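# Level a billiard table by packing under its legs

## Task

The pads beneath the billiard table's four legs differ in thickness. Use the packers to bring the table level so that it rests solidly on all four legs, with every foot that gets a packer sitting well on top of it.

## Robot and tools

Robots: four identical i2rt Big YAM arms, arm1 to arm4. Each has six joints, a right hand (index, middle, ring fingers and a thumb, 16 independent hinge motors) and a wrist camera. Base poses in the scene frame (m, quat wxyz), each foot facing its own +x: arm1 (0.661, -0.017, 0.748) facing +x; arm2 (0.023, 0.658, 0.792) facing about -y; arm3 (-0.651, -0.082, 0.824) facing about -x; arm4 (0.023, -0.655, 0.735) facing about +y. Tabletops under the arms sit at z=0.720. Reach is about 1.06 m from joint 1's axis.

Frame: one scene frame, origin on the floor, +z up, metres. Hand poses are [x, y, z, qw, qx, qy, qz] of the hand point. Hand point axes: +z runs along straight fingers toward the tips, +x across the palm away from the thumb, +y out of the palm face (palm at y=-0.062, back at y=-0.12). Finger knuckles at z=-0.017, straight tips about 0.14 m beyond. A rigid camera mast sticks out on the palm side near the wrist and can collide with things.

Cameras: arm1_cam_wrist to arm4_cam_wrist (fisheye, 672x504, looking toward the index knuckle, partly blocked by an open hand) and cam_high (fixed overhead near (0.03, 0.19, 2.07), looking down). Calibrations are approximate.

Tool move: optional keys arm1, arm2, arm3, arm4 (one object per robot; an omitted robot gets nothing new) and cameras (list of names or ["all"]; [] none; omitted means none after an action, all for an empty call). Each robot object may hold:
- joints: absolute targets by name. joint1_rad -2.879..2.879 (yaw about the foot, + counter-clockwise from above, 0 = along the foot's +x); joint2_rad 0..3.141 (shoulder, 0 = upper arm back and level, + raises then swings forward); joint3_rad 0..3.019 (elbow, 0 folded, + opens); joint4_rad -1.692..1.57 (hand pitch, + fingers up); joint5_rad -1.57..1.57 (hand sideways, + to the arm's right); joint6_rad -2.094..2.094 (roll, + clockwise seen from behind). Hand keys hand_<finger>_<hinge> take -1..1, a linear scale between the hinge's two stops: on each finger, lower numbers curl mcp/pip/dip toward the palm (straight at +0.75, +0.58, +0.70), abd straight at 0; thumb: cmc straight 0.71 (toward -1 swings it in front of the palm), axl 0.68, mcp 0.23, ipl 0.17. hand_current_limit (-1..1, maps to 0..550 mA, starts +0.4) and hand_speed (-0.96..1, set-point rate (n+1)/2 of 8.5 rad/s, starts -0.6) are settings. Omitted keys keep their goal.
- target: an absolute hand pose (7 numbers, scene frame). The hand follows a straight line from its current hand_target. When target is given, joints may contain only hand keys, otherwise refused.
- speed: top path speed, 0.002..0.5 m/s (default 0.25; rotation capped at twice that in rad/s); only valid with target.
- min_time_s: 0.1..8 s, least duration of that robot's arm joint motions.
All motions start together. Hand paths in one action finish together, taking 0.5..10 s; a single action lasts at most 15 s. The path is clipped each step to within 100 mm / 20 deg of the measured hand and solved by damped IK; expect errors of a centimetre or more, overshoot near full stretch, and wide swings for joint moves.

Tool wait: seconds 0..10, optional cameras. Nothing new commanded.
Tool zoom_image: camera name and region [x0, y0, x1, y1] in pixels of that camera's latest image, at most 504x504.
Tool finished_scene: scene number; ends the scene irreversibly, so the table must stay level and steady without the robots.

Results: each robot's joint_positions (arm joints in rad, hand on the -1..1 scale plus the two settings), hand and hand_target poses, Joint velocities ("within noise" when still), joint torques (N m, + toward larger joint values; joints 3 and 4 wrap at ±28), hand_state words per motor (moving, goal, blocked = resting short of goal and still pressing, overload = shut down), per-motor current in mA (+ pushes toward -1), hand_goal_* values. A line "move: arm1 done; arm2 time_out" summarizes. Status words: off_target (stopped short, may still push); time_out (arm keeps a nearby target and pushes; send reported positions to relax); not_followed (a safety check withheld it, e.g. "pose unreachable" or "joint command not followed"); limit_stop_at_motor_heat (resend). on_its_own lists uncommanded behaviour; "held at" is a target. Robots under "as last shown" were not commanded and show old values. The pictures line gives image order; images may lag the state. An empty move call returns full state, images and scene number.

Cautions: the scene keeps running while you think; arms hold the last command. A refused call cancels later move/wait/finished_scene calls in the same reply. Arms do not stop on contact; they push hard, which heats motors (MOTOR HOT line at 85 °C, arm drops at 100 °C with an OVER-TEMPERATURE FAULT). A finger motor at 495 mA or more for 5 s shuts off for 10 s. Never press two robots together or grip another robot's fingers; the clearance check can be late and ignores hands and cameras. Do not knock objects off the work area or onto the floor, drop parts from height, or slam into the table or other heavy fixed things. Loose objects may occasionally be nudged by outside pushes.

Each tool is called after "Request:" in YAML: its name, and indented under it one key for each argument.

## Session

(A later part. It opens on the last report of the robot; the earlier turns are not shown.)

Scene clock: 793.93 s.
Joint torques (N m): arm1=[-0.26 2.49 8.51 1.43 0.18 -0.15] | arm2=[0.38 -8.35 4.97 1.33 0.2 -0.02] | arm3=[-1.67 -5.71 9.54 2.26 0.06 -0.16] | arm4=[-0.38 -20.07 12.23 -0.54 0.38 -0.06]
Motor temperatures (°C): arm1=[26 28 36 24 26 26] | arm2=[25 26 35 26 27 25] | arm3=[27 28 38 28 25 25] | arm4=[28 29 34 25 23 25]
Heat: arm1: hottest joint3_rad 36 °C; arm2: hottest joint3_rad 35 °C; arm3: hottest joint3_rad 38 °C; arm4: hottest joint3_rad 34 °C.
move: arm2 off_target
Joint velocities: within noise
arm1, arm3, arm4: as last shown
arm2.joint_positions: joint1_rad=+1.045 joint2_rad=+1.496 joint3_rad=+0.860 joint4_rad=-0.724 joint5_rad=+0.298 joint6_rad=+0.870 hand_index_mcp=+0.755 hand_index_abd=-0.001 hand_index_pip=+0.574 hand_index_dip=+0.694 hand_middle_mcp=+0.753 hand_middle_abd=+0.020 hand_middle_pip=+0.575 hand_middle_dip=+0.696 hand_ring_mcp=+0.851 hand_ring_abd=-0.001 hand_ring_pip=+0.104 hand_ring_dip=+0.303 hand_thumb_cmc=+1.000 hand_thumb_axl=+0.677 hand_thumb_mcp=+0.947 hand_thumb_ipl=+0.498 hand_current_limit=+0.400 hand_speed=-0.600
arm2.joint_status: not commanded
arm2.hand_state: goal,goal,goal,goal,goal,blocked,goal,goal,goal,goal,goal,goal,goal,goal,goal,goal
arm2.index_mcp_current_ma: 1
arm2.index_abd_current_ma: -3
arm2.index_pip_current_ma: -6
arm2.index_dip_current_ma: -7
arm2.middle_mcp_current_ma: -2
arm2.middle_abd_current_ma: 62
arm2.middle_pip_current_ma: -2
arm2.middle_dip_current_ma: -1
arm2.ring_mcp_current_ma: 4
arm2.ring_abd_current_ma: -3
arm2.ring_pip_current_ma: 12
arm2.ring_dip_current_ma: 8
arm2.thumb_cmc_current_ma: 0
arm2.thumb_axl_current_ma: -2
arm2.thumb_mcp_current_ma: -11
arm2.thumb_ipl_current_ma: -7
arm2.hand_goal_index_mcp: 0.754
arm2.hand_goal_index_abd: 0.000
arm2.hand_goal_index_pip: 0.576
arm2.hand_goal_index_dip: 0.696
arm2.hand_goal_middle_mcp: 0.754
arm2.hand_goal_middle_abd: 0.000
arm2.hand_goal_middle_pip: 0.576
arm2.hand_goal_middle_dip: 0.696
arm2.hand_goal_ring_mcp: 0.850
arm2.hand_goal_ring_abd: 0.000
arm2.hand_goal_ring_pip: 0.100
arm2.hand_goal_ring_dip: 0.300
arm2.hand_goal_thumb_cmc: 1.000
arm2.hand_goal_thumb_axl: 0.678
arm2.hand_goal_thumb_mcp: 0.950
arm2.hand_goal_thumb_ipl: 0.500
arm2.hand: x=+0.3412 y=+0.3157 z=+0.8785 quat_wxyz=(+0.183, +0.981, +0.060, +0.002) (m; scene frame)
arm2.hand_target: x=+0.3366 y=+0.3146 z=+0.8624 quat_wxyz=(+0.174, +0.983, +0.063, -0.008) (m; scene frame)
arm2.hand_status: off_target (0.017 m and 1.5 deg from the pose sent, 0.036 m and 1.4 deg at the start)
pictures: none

Request:
move:
  arm2: {"target":[0.323,0.317,0.860,0.1722,0.9815,-0.0794,-0.0254],"speed":0.05}
  cameras: ["arm2_cam_wrist","arm4_cam_wrist"]

Request:
zoom_image:
  camera: "arm2_cam_wrist"
  region: [190, 0, 480, 180]

Request:
zoom_image:
  camera: "arm4_cam_wrist"
  region: [210, 0, 500, 180]

Scene clock: 804.37 s.
Joint torques (N m): arm1=[-0.21 2.43 8.51 1.42 0.18 -0.15] | arm2=[0.79 -7.18 6.83 0.21 0.46 0.21] | arm3=[-1.44 -5.54 9.57 2.21 0.08 -0.13] | arm4=[-0.32 -20.07 12.25 -0.54 0.38 -0.07]
Motor temperatures (°C): arm1=[26 28 36 24 26 26] | arm2=[25 26 35 26 27 25] | arm3=[27 28 38 28 25 25] | arm4=[28 30 36 25 24 25]
Heat: arm1: hottest joint3_rad 36 °C; arm2: hottest joint3_rad 35 °C; arm3: hottest joint3_rad 38 °C; arm4: hottest joint3_rad 36 °C.
move: arm2 off_target
Joint velocities: within noise
arm1, arm3, arm4: as last shown
arm2.joint_positions: joint1_rad=+1.058 joint2_rad=+1.544 joint3_rad=+0.915 joint4_rad=-0.796 joint5_rad=+0.332 joint6_rad=+1.165 hand_index_mcp=+0.755 hand_index_abd=-0.001 hand_index_pip=+0.574 hand_index_dip=+0.694 hand_middle_mcp=+0.760 hand_middle_abd=+0.000 hand_middle_pip=+0.581 hand_middle_dip=+0.700 hand_ring_mcp=+0.851 hand_ring_abd=-0.001 hand_ring_pip=+0.104 hand_ring_dip=+0.303 hand_thumb_cmc=+1.000 hand_thumb_axl=+0.677 hand_thumb_mcp=+0.947 hand_thumb_ipl=+0.498 hand_current_limit=+0.400 hand_speed=-0.600
arm2.joint_status: not commanded
arm2.hand_state: goal,goal,goal,goal,goal,goal,goal,goal,goal,goal,goal,goal,goal,goal,goal,goal
arm2.index_mcp_current_ma: 1
arm2.index_abd_current_ma: -3
arm2.index_pip_current_ma: -6
arm2.index_dip_current_ma: -7
arm2.middle_mcp_current_ma: 20
arm2.middle_abd_current_ma: 0
arm2.middle_pip_current_ma: 15
arm2.middle_dip_current_ma: 10
arm2.ring_mcp_current_ma: 4
arm2.ring_abd_current_ma: -3
arm2.ring_pip_current_ma: 12
arm2.ring_dip_current_ma: 8
arm2.thumb_cmc_current_ma: 0
arm2.thumb_axl_current_ma: -2
arm2.thumb_mcp_current_ma: -11
arm2.thumb_ipl_current_ma: -7
arm2.hand_goal_index_mcp: 0.754
arm2.hand_goal_index_abd: 0.000
arm2.hand_goal_index_pip: 0.576
arm2.hand_goal_index_dip: 0.696
arm2.hand_goal_middle_mcp: 0.754
arm2.hand_goal_middle_abd: 0.000
arm2.hand_goal_middle_pip: 0.576
arm2.hand_goal_middle_dip: 0.696
arm2.hand_goal_ring_mcp: 0.850
arm2.hand_goal_ring_abd: 0.000
arm2.hand_goal_ring_pip: 0.100
arm2.hand_goal_ring_dip: 0.300
arm2.hand_goal_thumb_cmc: 1.000
arm2.hand_goal_thumb_axl: 0.678
arm2.hand_goal_thumb_mcp: 0.950
arm2.hand_goal_thumb_ipl: 0.500
arm2.hand: x=+0.3238 y=+0.3193 z=+0.8771 quat_wxyz=(+0.182, +0.980, -0.075, -0.006) (m; scene frame)
arm2.hand_target: x=+0.3225 y=+0.3176 z=+0.8604 quat_wxyz=(+0.172, +0.982, -0.079, -0.025) (m; scene frame)
arm2.hand_status: off_target (0.017 m and 2.6 deg from the pose sent, 0.026 m and 16.3 deg at the start)
pictures: arm2_cam_wrist, arm4_cam_wrist
camera_calibration:
arm2_cam_wrist: T_world_to_cam=[[-0.860217, -0.451379, 0.237241, 0.243574], [-0.233505, 0.762281, 0.603658, -0.767982], [-0.453323, 0.46388, -0.761127, 0.78376], [0, 0, 0, 1]] pos_world=[0.385496, 0.331791, 1.00235]
arm4_cam_wrist: T_world_to_cam=[[0.814613, 0.534412, 0.22541, 0.406531], [0.296931, -0.718099, 0.629417, -0.741689], [0.498235, -0.445799, -0.743657, 0.855963], [0, 0, 0, 1]] pos_world=[-0.537405, -0.368274, 1.01174]

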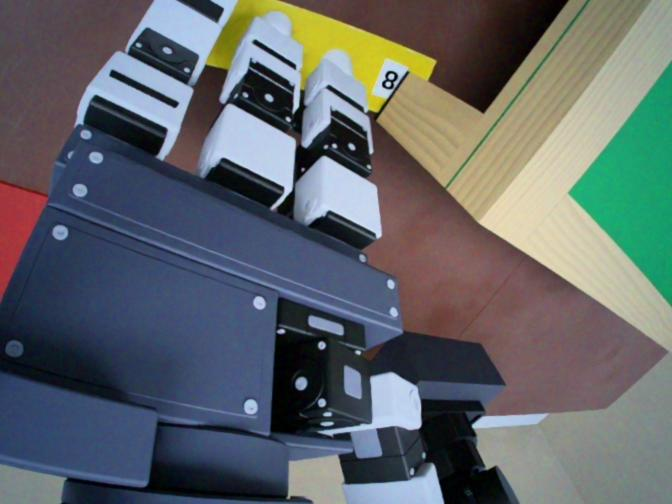

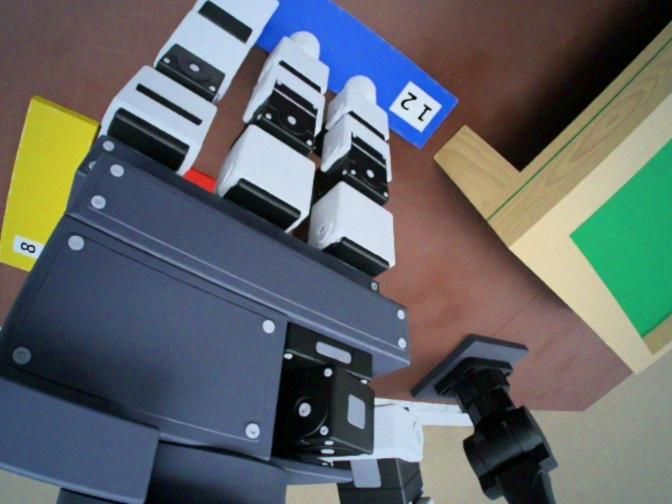

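Scaled by 1.738 from the camera's 672x504 image, which has a finer 960x720 frame.

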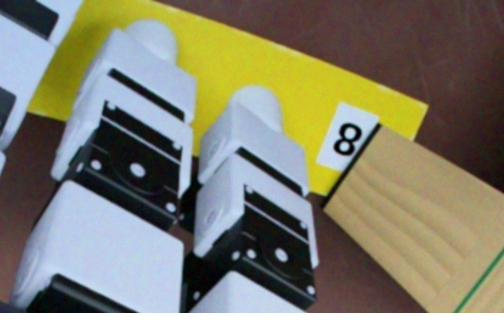

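Scaled by 1.738 from the camera's 672x504 image, which has a finer 960x720 frame.

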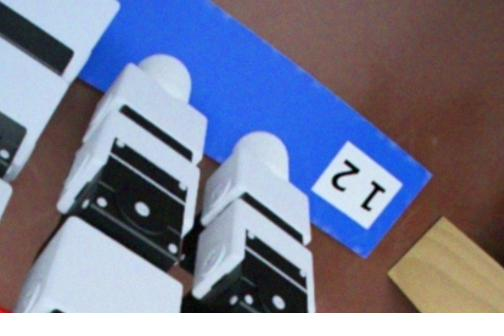

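Request:
move:
  arm2: {"target":[0.3238,0.3193,0.915,0.1732,0.9824,-0.0687,-0.0121],"speed":0.15,"joints":{"hand_ring_mcp":0.754,"hand_ring_pip":0.576,"hand_ring_dip":0.696}}

Request:
move:
  arm2: {"target":[0.3134,0.380,0.915,0.1732,0.9824,-0.0687,-0.0121],"speed":0.15}
  cameras: ["arm2_cam_wrist"]

Request:
zoom_image:
  camera: "arm2_cam_wrist"
  region: [190, 0, 480, 180]

Scene clock: 831.20 s.
Joint torques (N m): arm1=[-0.26 2.49 8.51 1.44 0.18 -0.15] | arm2=[0.97 -12.51 9.46 0.03 0.36 0] | arm3=[-1.44 -5.71 9.55 2.21 0.07 -0.14] | arm4=[-0.32 -20.07 12.25 -0.54 0.38 -0.07]
Motor temperatures (°C): arm1=[26 28 36 24 26 26] | arm2=[25 26 36 26 27 25] | arm3=[27 28 38 28 25 25] | arm4=[28 30 39 24 24 25]
Heat: arm1: hottest joint3_rad 36 °C; arm2: hottest joint3_rad 36 °C; arm3: hottest joint3_rad 38 °C; arm4: hottest joint3_rad 39 °C.
move: arm2 off_target
Joint velocities: within noise
arm1.joint_positions: joint1_rad=-1.887 joint2_rad=+0.645 joint3_rad=+1.412 joint4_rad=-1.335 joint5_rad=-0.004 joint6_rad=+1.113 hand_index_mcp=+0.978 hand_index_abd=-0.495 hand_index_pip=+0.978 hand_index_dip=+0.977 hand_middle_mcp=+0.978 hand_middle_abd=-0.494 hand_middle_pip=+0.978 hand_middle_dip=+0.977 hand_ring_mcp=+0.978 hand_ring_abd=-0.494 hand_ring_pip=+0.978 hand_ring_dip=+0.978 hand_thumb_cmc=+1.000 hand_thumb_axl=+0.677 hand_thumb_mcp=+0.948 hand_thumb_ipl=+0.498 hand_current_limit=+0.400 hand_speed=-0.600
arm1.joint_status: not commanded
arm1.hand_state: goal,goal,goal,goal,goal,goal,goal,goal,goal,goal,goal,goal,goal,goal,goal,goal
arm1.index_mcp_current_ma: -7
arm1.index_abd_current_ma: 17
arm1.index_pip_current_ma: -8
arm1.index_dip_current_ma: -12
arm1.middle_mcp_current_ma: -8
arm1.middle_abd_current_ma: 22
arm1.middle_pip_current_ma: -9
arm1.middle_dip_current_ma: -11
arm1.ring_mcp_current_ma: -7
arm1.ring_abd_current_ma: 22
arm1.ring_pip_current_ma: -9
arm1.ring_dip_current_ma: -9
arm1.thumb_cmc_current_ma: -1
arm1.thumb_axl_current_ma: -2
arm1.thumb_mcp_current_ma: -9
arm1.thumb_ipl_current_ma: -8
arm1.hand_goal_index_mcp: 0.980
arm1.hand_goal_index_abd: -0.500
arm1.hand_goal_index_pip: 0.980
arm1.hand_goal_index_dip: 0.980
arm1.hand_goal_middle_mcp: 0.980
arm1.hand_goal_middle_abd: -0.500
arm1.hand_goal_middle_pip: 0.980
arm1.hand_goal_middle_dip: 0.980
arm1.hand_goal_ring_mcp: 0.980
arm1.hand_goal_ring_abd: -0.500
arm1.hand_goal_ring_pip: 0.980
arm1.hand_goal_ring_dip: 0.980
arm1.hand_goal_thumb_cmc: 1.000
arm1.hand_goal_thumb_axl: 0.678
arm1.hand_goal_thumb_mcp: 0.950
arm1.hand_goal_thumb_ipl: 0.500
arm1.hand: x=+0.8229 y=+0.1906 z=+1.3090 quat_wxyz=(-0.188, +0.576, +0.658, +0.446) (m; scene frame)
arm1.hand_target: x=+0.8248 y=+0.1848 z=+1.3194 quat_wxyz=(-0.182, +0.575, +0.656, +0.453) (m; scene frame)
arm1.hand_status: not commanded
arm2.joint_positions: joint1_rad=+1.058 joint2_rad=+1.503 joint3_rad=+0.929 joint4_rad=-0.921 joint5_rad=+0.323 joint6_rad=+1.162 hand_index_mcp=+0.755 hand_index_abd=-0.001 hand_index_pip=+0.574 hand_index_dip=+0.694 hand_middle_mcp=+0.754 hand_middle_abd=-0.003 hand_middle_pip=+0.574 hand_middle_dip=+0.695 hand_ring_mcp=+0.754 hand_ring_abd=-0.004 hand_ring_pip=+0.573 hand_ring_dip=+0.694 hand_thumb_cmc=+1.000 hand_thumb_axl=+0.677 hand_thumb_mcp=+0.947 hand_thumb_ipl=+0.498 hand_current_limit=+0.400 hand_speed=-0.600
arm2.joint_status: all done
arm2.hand_state: goal,goal,goal,goal,goal,goal,goal,goal,goal,goal,goal,goal,goal,goal,goal,goal
arm2.index_mcp_current_ma: 2
arm2.index_abd_current_ma: -3
arm2.index_pip_current_ma: -6
arm2.index_dip_current_ma: -7
arm2.middle_mcp_current_ma: -1
arm2.middle_abd_current_ma: -8
arm2.middle_pip_current_ma: -6
arm2.middle_dip_current_ma: -2
arm2.ring_mcp_current_ma: -1
arm2.ring_abd_current_ma: -9
arm2.ring_pip_current_ma: -7
arm2.ring_dip_current_ma: -6
arm2.thumb_cmc_current_ma: 0
arm2.thumb_axl_current_ma: -2
arm2.thumb_mcp_current_ma: -11
arm2.thumb_ipl_current_ma: -7
arm2.hand_goal_index_mcp: 0.754
arm2.hand_goal_index_abd: 0.000
arm2.hand_goal_index_pip: 0.576
arm2.hand_goal_index_dip: 0.696
arm2.hand_goal_middle_mcp: 0.754
arm2.hand_goal_middle_abd: 0.000
arm2.hand_goal_middle_pip: 0.576
arm2.hand_goal_middle_dip: 0.696
arm2.hand_goal_ring_mcp: 0.754
arm2.hand_goal_ring_abd: 0.000
arm2.hand_goal_ring_pip: 0.576
arm2.hand_goal_ring_dip: 0.696
arm2.hand_goal_thumb_cmc: 1.000
arm2.hand_goal_thumb_axl: 0.678
arm2.hand_goal_thumb_mcp: 0.950
arm2.hand_goal_thumb_ipl: 0.500
arm2.hand: x=+0.3086 y=+0.3297 z=+0.8923 quat_wxyz=(+0.162, +0.984, -0.067, -0.036) (m; scene frame)
arm2.hand_target: x=+0.3230 y=+0.3199 z=+0.9154 quat_wxyz=(+0.174, +0.982, -0.069, -0.012) (m; scene frame)
arm2.hand_status: off_target (0.029 m and 3.0 deg from the pose sent, 0.038 m and 1.4 deg at the start)
arm3.joint_positions: joint1_rad=+1.276 joint2_rad=+0.986 joint3_rad=+0.916 joint4_rad=+0.280 joint5_rad=+0.197 joint6_rad=+0.007 hand_index_mcp=+0.762 hand_index_abd=+0.001 hand_index_pip=+0.580 hand_index_dip=+0.699 hand_middle_mcp=+0.762 hand_middle_abd=+0.001 hand_middle_pip=+0.580 hand_middle_dip=+0.699 hand_ring_mcp=+0.762 hand_ring_abd=+0.001 hand_ring_pip=+0.580 hand_ring_dip=+0.699 hand_thumb_cmc=+0.719 hand_thumb_axl=+0.680 hand_thumb_mcp=-0.665 hand_thumb_ipl=+0.171 hand_current_limit=+0.400 hand_speed=-0.600
arm3.joint_status: not commanded
arm3.hand_state: goal,goal,goal,goal,goal,goal,goal,goal,goal,goal,goal,goal,goal,goal,blocked,goal
arm3.index_mcp_current_ma: 5
arm3.index_abd_current_ma: 0
arm3.index_pip_current_ma: 1
arm3.index_dip_current_ma: 1
arm3.middle_mcp_current_ma: 4
arm3.middle_abd_current_ma: 0
arm3.middle_pip_current_ma: 1
arm3.middle_dip_current_ma: 1
arm3.ring_mcp_current_ma: 5
arm3.ring_abd_current_ma: 0
arm3.ring_pip_current_ma: 1
arm3.ring_dip_current_ma: 1
arm3.thumb_cmc_current_ma: 2
arm3.thumb_axl_current_ma: 1
arm3.thumb_mcp_current_ma: 65
arm3.thumb_ipl_current_ma: 0
arm3.hand_goal_index_mcp: 0.754
arm3.hand_goal_index_abd: 0.000
arm3.hand_goal_index_pip: 0.576
arm3.hand_goal_index_dip: 0.696
arm3.hand_goal_middle_mcp: 0.754
arm3.hand_goal_middle_abd: 0.000
arm3.hand_goal_middle_pip: 0.576
arm3.hand_goal_middle_dip: 0.696
arm3.hand_goal_ring_mcp: 0.754
arm3.hand_goal_ring_abd: 0.000
arm3.hand_goal_ring_pip: 0.576
arm3.hand_goal_ring_dip: 0.696
arm3.hand_goal_thumb_cmc: 0.714
arm3.hand_goal_thumb_axl: 0.678
arm3.hand_goal_thumb_mcp: -0.700
arm3.hand_goal_thumb_ipl: 0.170
arm3.hand: x=-0.4618 y=+0.3478 z=+1.4151 quat_wxyz=(+0.172, +0.169, +0.607, +0.758) (m; scene frame)
arm3.hand_target: x=-0.4619 y=+0.3538 z=+1.4036 quat_wxyz=(+0.174, +0.167, +0.611, +0.754) (m; scene frame)
arm3.hand_status: not commanded
arm4: as last shown
pictures: none

Scene clock: 832.53 s.
Joint torques (N m): arm1=[-0.26 2.49 8.51 1.43 0.18 -0.15] | arm2=[1.79 -11.87 5.94 0.02 0.53 0.2] | arm3=[-1.44 -5.54 9.58 2.25 0.07 -0.12] | arm4=[-0.26 -20.07 12.25 -0.54 0.38 -0.06]
Motor temperatures (°C): arm1=[26 28 36 24 26 26] | arm2=[25 26 36 26 27 25] | arm3=[27 28 38 28 25 25] | arm4=[28 30 39 24 24 25]
Heat: arm1: hottest joint3_rad 36 °C; arm2: hottest joint3_rad 36 °C; arm3: hottest joint3_rad 38 °C; arm4: hottest joint3_rad 39 °C.
move: arm2 done
Joint velocities: within noise
arm1, arm3, arm4: as last shown
arm2.joint_positions: joint1_rad=+1.176 joint2_rad=+1.421 joint3_rad=+0.889 joint4_rad=-0.962 joint5_rad=+0.332 joint6_rad=+1.277 hand_index_mcp=+0.755 hand_index_abd=-0.001 hand_index_pip=+0.574 hand_index_dip=+0.694 hand_middle_mcp=+0.754 hand_middle_abd=-0.003 hand_middle_pip=+0.574 hand_middle_dip=+0.695 hand_ring_mcp=+0.755 hand_ring_abd=-0.003 hand_ring_pip=+0.574 hand_ring_dip=+0.694 hand_thumb_cmc=+1.000 hand_thumb_axl=+0.677 hand_thumb_mcp=+0.947 hand_thumb_ipl=+0.498 hand_current_limit=+0.400 hand_speed=-0.600
arm2.joint_status: not commanded
arm2.hand_state: goal,goal,goal,goal,goal,goal,goal,goal,goal,goal,goal,goal,goal,goal,goal,goal
arm2.index_mcp_current_ma: 2
arm2.index_abd_current_ma: -3
arm2.index_pip_current_ma: -6
arm2.index_dip_current_ma: -7
arm2.middle_mcp_current_ma: 1
arm2.middle_abd_current_ma: -7
arm2.middle_pip_current_ma: -5
arm2.middle_dip_current_ma: -2
arm2.ring_mcp_current_ma: 1
arm2.ring_abd_current_ma: -8
arm2.ring_pip_current_ma: -6
arm2.ring_dip_current_ma: -6
arm2.thumb_cmc_current_ma: 0
arm2.thumb_axl_current_ma: -2
arm2.thumb_mcp_current_ma: -11
arm2.thumb_ipl_current_ma: -7
arm2.hand_goal_index_mcp: 0.754
arm2.hand_goal_index_abd: 0.000
arm2.hand_goal_index_pip: 0.576
arm2.hand_goal_index_dip: 0.696
arm2.hand_goal_middle_mcp: 0.754
arm2.hand_goal_middle_abd: 0.000
arm2.hand_goal_middle_pip: 0.576
arm2.hand_goal_middle_dip: 0.696
arm2.hand_goal_ring_mcp: 0.754
arm2.hand_goal_ring_abd: 0.000
arm2.hand_goal_ring_pip: 0.576
arm2.hand_goal_ring_dip: 0.696
arm2.hand_goal_thumb_cmc: 1.000
arm2.hand_goal_thumb_axl: 0.678
arm2.hand_goal_thumb_mcp: 0.950
arm2.hand_goal_thumb_ipl: 0.500
arm2.hand: x=+0.3140 y=+0.3770 z=+0.9084 quat_wxyz=(+0.170, +0.983, -0.066, -0.018) (m; scene frame)
arm2.hand_target: x=+0.3134 y=+0.3799 z=+0.9148 quat_wxyz=(+0.173, +0.982, -0.069, -0.012) (m; scene frame)
arm2.hand_status: done (0.007 m and 0.8 deg from the pose sent, 0.055 m and 3.0 deg at the start)
pictures: arm2_cam_wrist
camera_calibration:
arm2_cam_wrist: T_world_to_cam=[[-0.848363, -0.468236, 0.247052, 0.247503], [-0.227384, 0.743683, 0.628675, -0.850736], [-0.478097, 0.477169, -0.737382, 0.757731], [0, 0, 0, 1]] pos_world=[0.378798, 0.387002, 1.03243]

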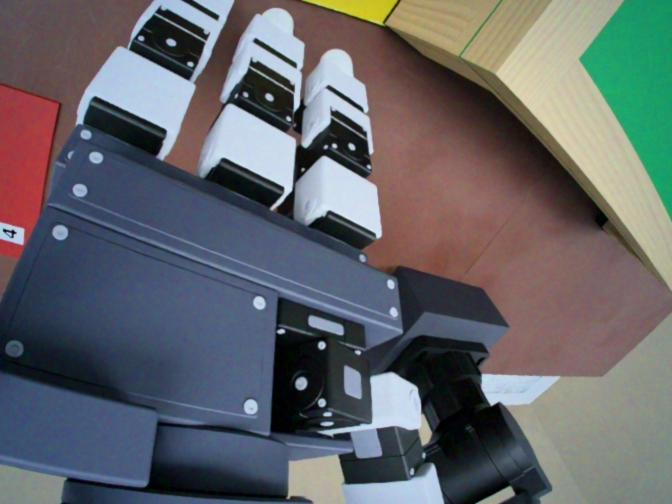

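Scaled by 1.738 from the camera's 672x504 image, which has a finer 960x720 frame.

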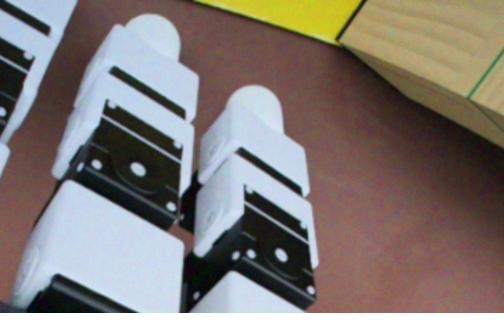

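Request:
move:
  arm2: {"target":[0.3134,0.402,0.915,0.1732,0.9824,-0.0687,-0.0121],"speed":0.15}

Request:
move:
  arm2: {"target":[0.3134,0.402,0.866,0.1732,0.9824,-0.0687,-0.0121],"speed":0.1}

Request:
move:
  arm2: {"target":[0.3134,0.362,0.867,0.1732,0.9824,-0.0687,-0.0121],"speed":0.05}
  cameras: ["arm2_cam_wrist"]

Request:
zoom_image:
  camera: "arm2_cam_wrist"
  region: [190, 0, 480, 180]

Scene clock: 844.20 s.
Joint torques (N m): arm1=[-0.21 2.49 8.51 1.44 0.18 -0.15] | arm2=[1.96 -11.4 5.91 -0.03 0.53 0.17] | arm3=[-1.38 -5.54 9.59 2.19 0.07 -0.14] | arm4=[-0.32 -20.07 12.25 -0.54 0.38 -0.06]
Motor temperatures (°C): arm1=[26 28 36 24 26 26] | arm2=[25 26 36 26 27 25] | arm3=[27 28 38 28 25 25] | arm4=[28 31 40 24 24 25]
Heat: arm1: hottest joint3_rad 36 °C; arm2: hottest joint3_rad 36 °C; arm3: hottest joint3_rad 38 °C; arm4: hottest joint3_rad 40 °C.
move: arm2 done
Joint velocities: within noise
arm1, arm3, arm4: as last shown
arm2.joint_positions: joint1_rad=+1.232 joint2_rad=+1.404 joint3_rad=+0.872 joint4_rad=-0.982 joint5_rad=+0.337 joint6_rad=+1.337 hand_index_mcp=+0.755 hand_index_abd=-0.001 hand_index_pip=+0.574 hand_index_dip=+0.694 hand_middle_mcp=+0.755 hand_middle_abd=-0.003 hand_middle_pip=+0.574 hand_middle_dip=+0.695 hand_ring_mcp=+0.755 hand_ring_abd=-0.003 hand_ring_pip=+0.574 hand_ring_dip=+0.694 hand_thumb_cmc=+1.000 hand_thumb_axl=+0.677 hand_thumb_mcp=+0.947 hand_thumb_ipl=+0.498 hand_current_limit=+0.400 hand_speed=-0.600
arm2.joint_status: not commanded
arm2.hand_state: goal,goal,goal,goal,goal,goal,goal,goal,goal,goal,goal,goal,goal,goal,goal,goal
arm2.index_mcp_current_ma: 3
arm2.index_abd_current_ma: -3
arm2.index_pip_current_ma: -5
arm2.index_dip_current_ma: -7
arm2.middle_mcp_current_ma: 1
arm2.middle_abd_current_ma: -7
arm2.middle_pip_current_ma: -5
arm2.middle_dip_current_ma: -2
arm2.ring_mcp_current_ma: 2
arm2.ring_abd_current_ma: -8
arm2.ring_pip_current_ma: -6
arm2.ring_dip_current_ma: -6
arm2.thumb_cmc_current_ma: 0
arm2.thumb_axl_current_ma: -2
arm2.thumb_mcp_current_ma: -11
arm2.thumb_ipl_current_ma: -7
arm2.hand_goal_index_mcp: 0.754
arm2.hand_goal_index_abd: 0.000
arm2.hand_goal_index_pip: 0.576
arm2.hand_goal_index_dip: 0.696
arm2.hand_goal_middle_mcp: 0.754
arm2.hand_goal_middle_abd: 0.000
arm2.hand_goal_middle_pip: 0.576
arm2.hand_goal_middle_dip: 0.696
arm2.hand_goal_ring_mcp: 0.754
arm2.hand_goal_ring_abd: 0.000
arm2.hand_goal_ring_pip: 0.576
arm2.hand_goal_ring_dip: 0.696
arm2.hand_goal_thumb_cmc: 1.000
arm2.hand_goal_thumb_axl: 0.678
arm2.hand_goal_thumb_mcp: 0.950
arm2.hand_goal_thumb_ipl: 0.500
arm2.hand: x=+0.3144 y=+0.3988 z=+0.9088 quat_wxyz=(+0.171, +0.983, -0.067, -0.018) (m; scene frame)
arm2.hand_target: x=+0.3134 y=+0.4018 z=+0.9149 quat_wxyz=(+0.173, +0.982, -0.069, -0.012) (m; scene frame)
arm2.hand_status: done (0.007 m and 0.8 deg from the pose sent, 0.026 m and 0.8 deg at the start)
pictures: none

Scene clock: 845.37 s.
Joint torques (N m): arm1=[-0.26 2.49 8.51 1.42 0.18 -0.15] | arm2=[1.79 -8.76 5.45 0.85 0.5 0.19] | arm3=[-1.79 -5.77 9.59 2.29 0.07 -0.13] | arm4=[-0.32 -20.07 12.25 -0.54 0.38 -0.06]
Motor temperatures (°C): arm1=[26 28 36 24 26 26] | arm2=[25 26 36 26 27 25] | arm3=[27 28 38 28 25 25] | arm4=[28 31 40 24 24 25]
Heat: arm1: hottest joint3_rad 36 °C; arm2: hottest joint3_rad 36 °C; arm3: hottest joint3_rad 38 °C; arm4: hottest joint3_rad 40 °C.
move: arm2 done
Joint velocities: within noise
arm1, arm3, arm4: as last shown
arm2.joint_positions: joint1_rad=+1.234 joint2_rad=+1.456 joint3_rad=+0.803 joint4_rad=-0.852 joint5_rad=+0.338 joint6_rad=+1.339 hand_index_mcp=+0.755 hand_index_abd=-0.001 hand_index_pip=+0.574 hand_index_dip=+0.694 hand_middle_mcp=+0.755 hand_middle_abd=-0.003 hand_middle_pip=+0.574 hand_middle_dip=+0.695 hand_ring_mcp=+0.754 hand_ring_abd=+0.006 hand_ring_pip=+0.574 hand_ring_dip=+0.694 hand_thumb_cmc=+1.000 hand_thumb_axl=+0.677 hand_thumb_mcp=+0.947 hand_thumb_ipl=+0.498 hand_current_limit=+0.400 hand_speed=-0.600
arm2.joint_status: not commanded
arm2.hand_state: goal,goal,goal,goal,goal,goal,goal,goal,goal,goal,goal,goal,goal,goal,goal,goal
arm2.index_mcp_current_ma: 3
arm2.index_abd_current_ma: -3
arm2.index_pip_current_ma: -5
arm2.index_dip_current_ma: -7
arm2.middle_mcp_current_ma: 1
arm2.middle_abd_current_ma: -6
arm2.middle_pip_current_ma: -5
arm2.middle_dip_current_ma: -2
arm2.ring_mcp_current_ma: 0
arm2.ring_abd_current_ma: 16
arm2.ring_pip_current_ma: -6
arm2.ring_dip_current_ma: -6
arm2.thumb_cmc_current_ma: 0
arm2.thumb_axl_current_ma: -2
arm2.thumb_mcp_current_ma: -11
arm2.thumb_ipl_current_ma: -7
arm2.hand_goal_index_mcp: 0.754
arm2.hand_goal_index_abd: 0.000
arm2.hand_goal_index_pip: 0.576
arm2.hand_goal_index_dip: 0.696
arm2.hand_goal_middle_mcp: 0.754
arm2.hand_goal_middle_abd: 0.000
arm2.hand_goal_middle_pip: 0.576
arm2.hand_goal_middle_dip: 0.696
arm2.hand_goal_ring_mcp: 0.754
arm2.hand_goal_ring_abd: 0.000
arm2.hand_goal_ring_pip: 0.576
arm2.hand_goal_ring_dip: 0.696
arm2.hand_goal_thumb_cmc: 1.000
arm2.hand_goal_thumb_axl: 0.678
arm2.hand_goal_thumb_mcp: 0.950
arm2.hand_goal_thumb_ipl: 0.500
arm2.hand: x=+0.3112 y=+0.4005 z=+0.8698 quat_wxyz=(+0.172, +0.983, -0.068, -0.013) (m; scene frame)
arm2.hand_target: x=+0.3134 y=+0.4020 z=+0.8661 quat_wxyz=(+0.173, +0.982, -0.069, -0.012) (m; scene frame)
arm2.hand_status: done (0.005 m and 0.2 deg from the pose sent, 0.043 m and 0.8 deg at the start)
pictures: none

Scene clock: 846.87 s.
Joint torques (N m): arm1=[-0.26 2.49 8.51 1.43 0.18 -0.16] | arm2=[-1.32 -6.65 7.21 1.14 0.76 0.05] | arm3=[-1.55 -5.54 9.59 2.19 0.07 -0.13] | arm4=[-0.32 -20.07 12.23 -0.54 0.38 -0.06]
Motor temperatures (°C): arm1=[26 28 36 24 26 26] | arm2=[25 26 36 26 27 25] | arm3=[27 28 38 28 25 25] | arm4=[28 31 40 24 24 25]
Heat: arm1: hottest joint3_rad 36 °C; arm2: hottest joint3_rad 36 °C; arm3: hottest joint3_rad 38 °C; arm4: hottest joint3_rad 40 °C.
move: arm2 off_target
Joint velocities: within noise
arm1, arm3, arm4: as last shown
arm2.joint_positions: joint1_rad=+1.167 joint2_rad=+1.457 joint3_rad=+0.816 joint4_rad=-0.829 joint5_rad=+0.322 joint6_rad=+1.245 hand_index_mcp=+0.755 hand_index_abd=-0.001 hand_index_pip=+0.574 hand_index_dip=+0.694 hand_middle_mcp=+0.755 hand_middle_abd=-0.003 hand_middle_pip=+0.574 hand_middle_dip=+0.695 hand_ring_mcp=+0.824 hand_ring_abd=+0.040 hand_ring_pip=+0.628 hand_ring_dip=+0.720 hand_thumb_cmc=+1.000 hand_thumb_axl=+0.677 hand_thumb_mcp=+0.947 hand_thumb_ipl=+0.498 hand_current_limit=+0.400 hand_speed=-0.600
arm2.joint_status: not commanded
arm2.hand_state: goal,goal,goal,goal,goal,goal,goal,goal,blocked,blocked,blocked,blocked,goal,goal,goal,goal
arm2.index_mcp_current_ma: 3
arm2.index_abd_current_ma: -3
arm2.index_pip_current_ma: -5
arm2.index_dip_current_ma: -7
arm2.middle_mcp_current_ma: 1
arm2.middle_abd_current_ma: -6
arm2.middle_pip_current_ma: -5
arm2.middle_dip_current_ma: -2
arm2.ring_mcp_current_ma: 311
arm2.ring_abd_current_ma: 132
arm2.ring_pip_current_ma: 208
arm2.ring_dip_current_ma: 86
arm2.thumb_cmc_current_ma: 0
arm2.thumb_axl_current_ma: -2
arm2.thumb_mcp_current_ma: -11
arm2.thumb_ipl_current_ma: -7
arm2.hand_goal_index_mcp: 0.754
arm2.hand_goal_index_abd: 0.000
arm2.hand_goal_index_pip: 0.576
arm2.hand_goal_index_dip: 0.696
arm2.hand_goal_middle_mcp: 0.754
arm2.hand_goal_middle_abd: 0.000
arm2.hand_goal_middle_pip: 0.576
arm2.hand_goal_middle_dip: 0.696
arm2.hand_goal_ring_mcp: 0.754
arm2.hand_goal_ring_abd: 0.000
arm2.hand_goal_ring_pip: 0.576
arm2.hand_goal_ring_dip: 0.696
arm2.hand_goal_thumb_cmc: 1.000
arm2.hand_goal_thumb_axl: 0.678
arm2.hand_goal_thumb_mcp: 0.950
arm2.hand_goal_thumb_ipl: 0.500
arm2.hand: x=+0.3115 y=+0.3761 z=+0.8728 quat_wxyz=(+0.169, +0.984, -0.057, -0.008) (m; scene frame)
arm2.hand_target: x=+0.3128 y=+0.3626 z=+0.8672 quat_wxyz=(+0.173, +0.982, -0.069, -0.012) (m; scene frame)
arm2.hand_status: off_target (0.015 m and 1.5 deg from the pose sent, 0.039 m and 0.2 deg at the start)
pictures: arm2_cam_wrist
camera_calibration:
arm2_cam_wrist: T_world_to_cam=[[-0.841521, -0.487423, 0.232942, 0.271119], [-0.254186, 0.737732, 0.625413, -0.814863], [-0.476689, 0.467088, -0.744712, 0.74035], [0, 0, 0, 1]] pos_world=[0.373943, 0.387492, 0.997819]

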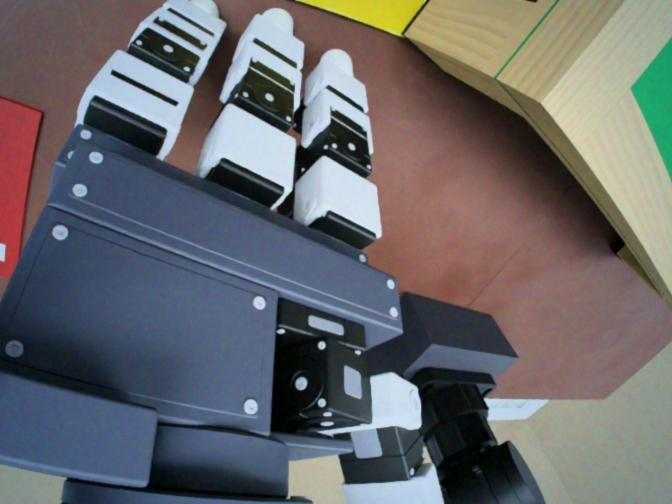

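Scaled by 1.738 from the camera's 672x504 image, which has a finer 960x720 frame.

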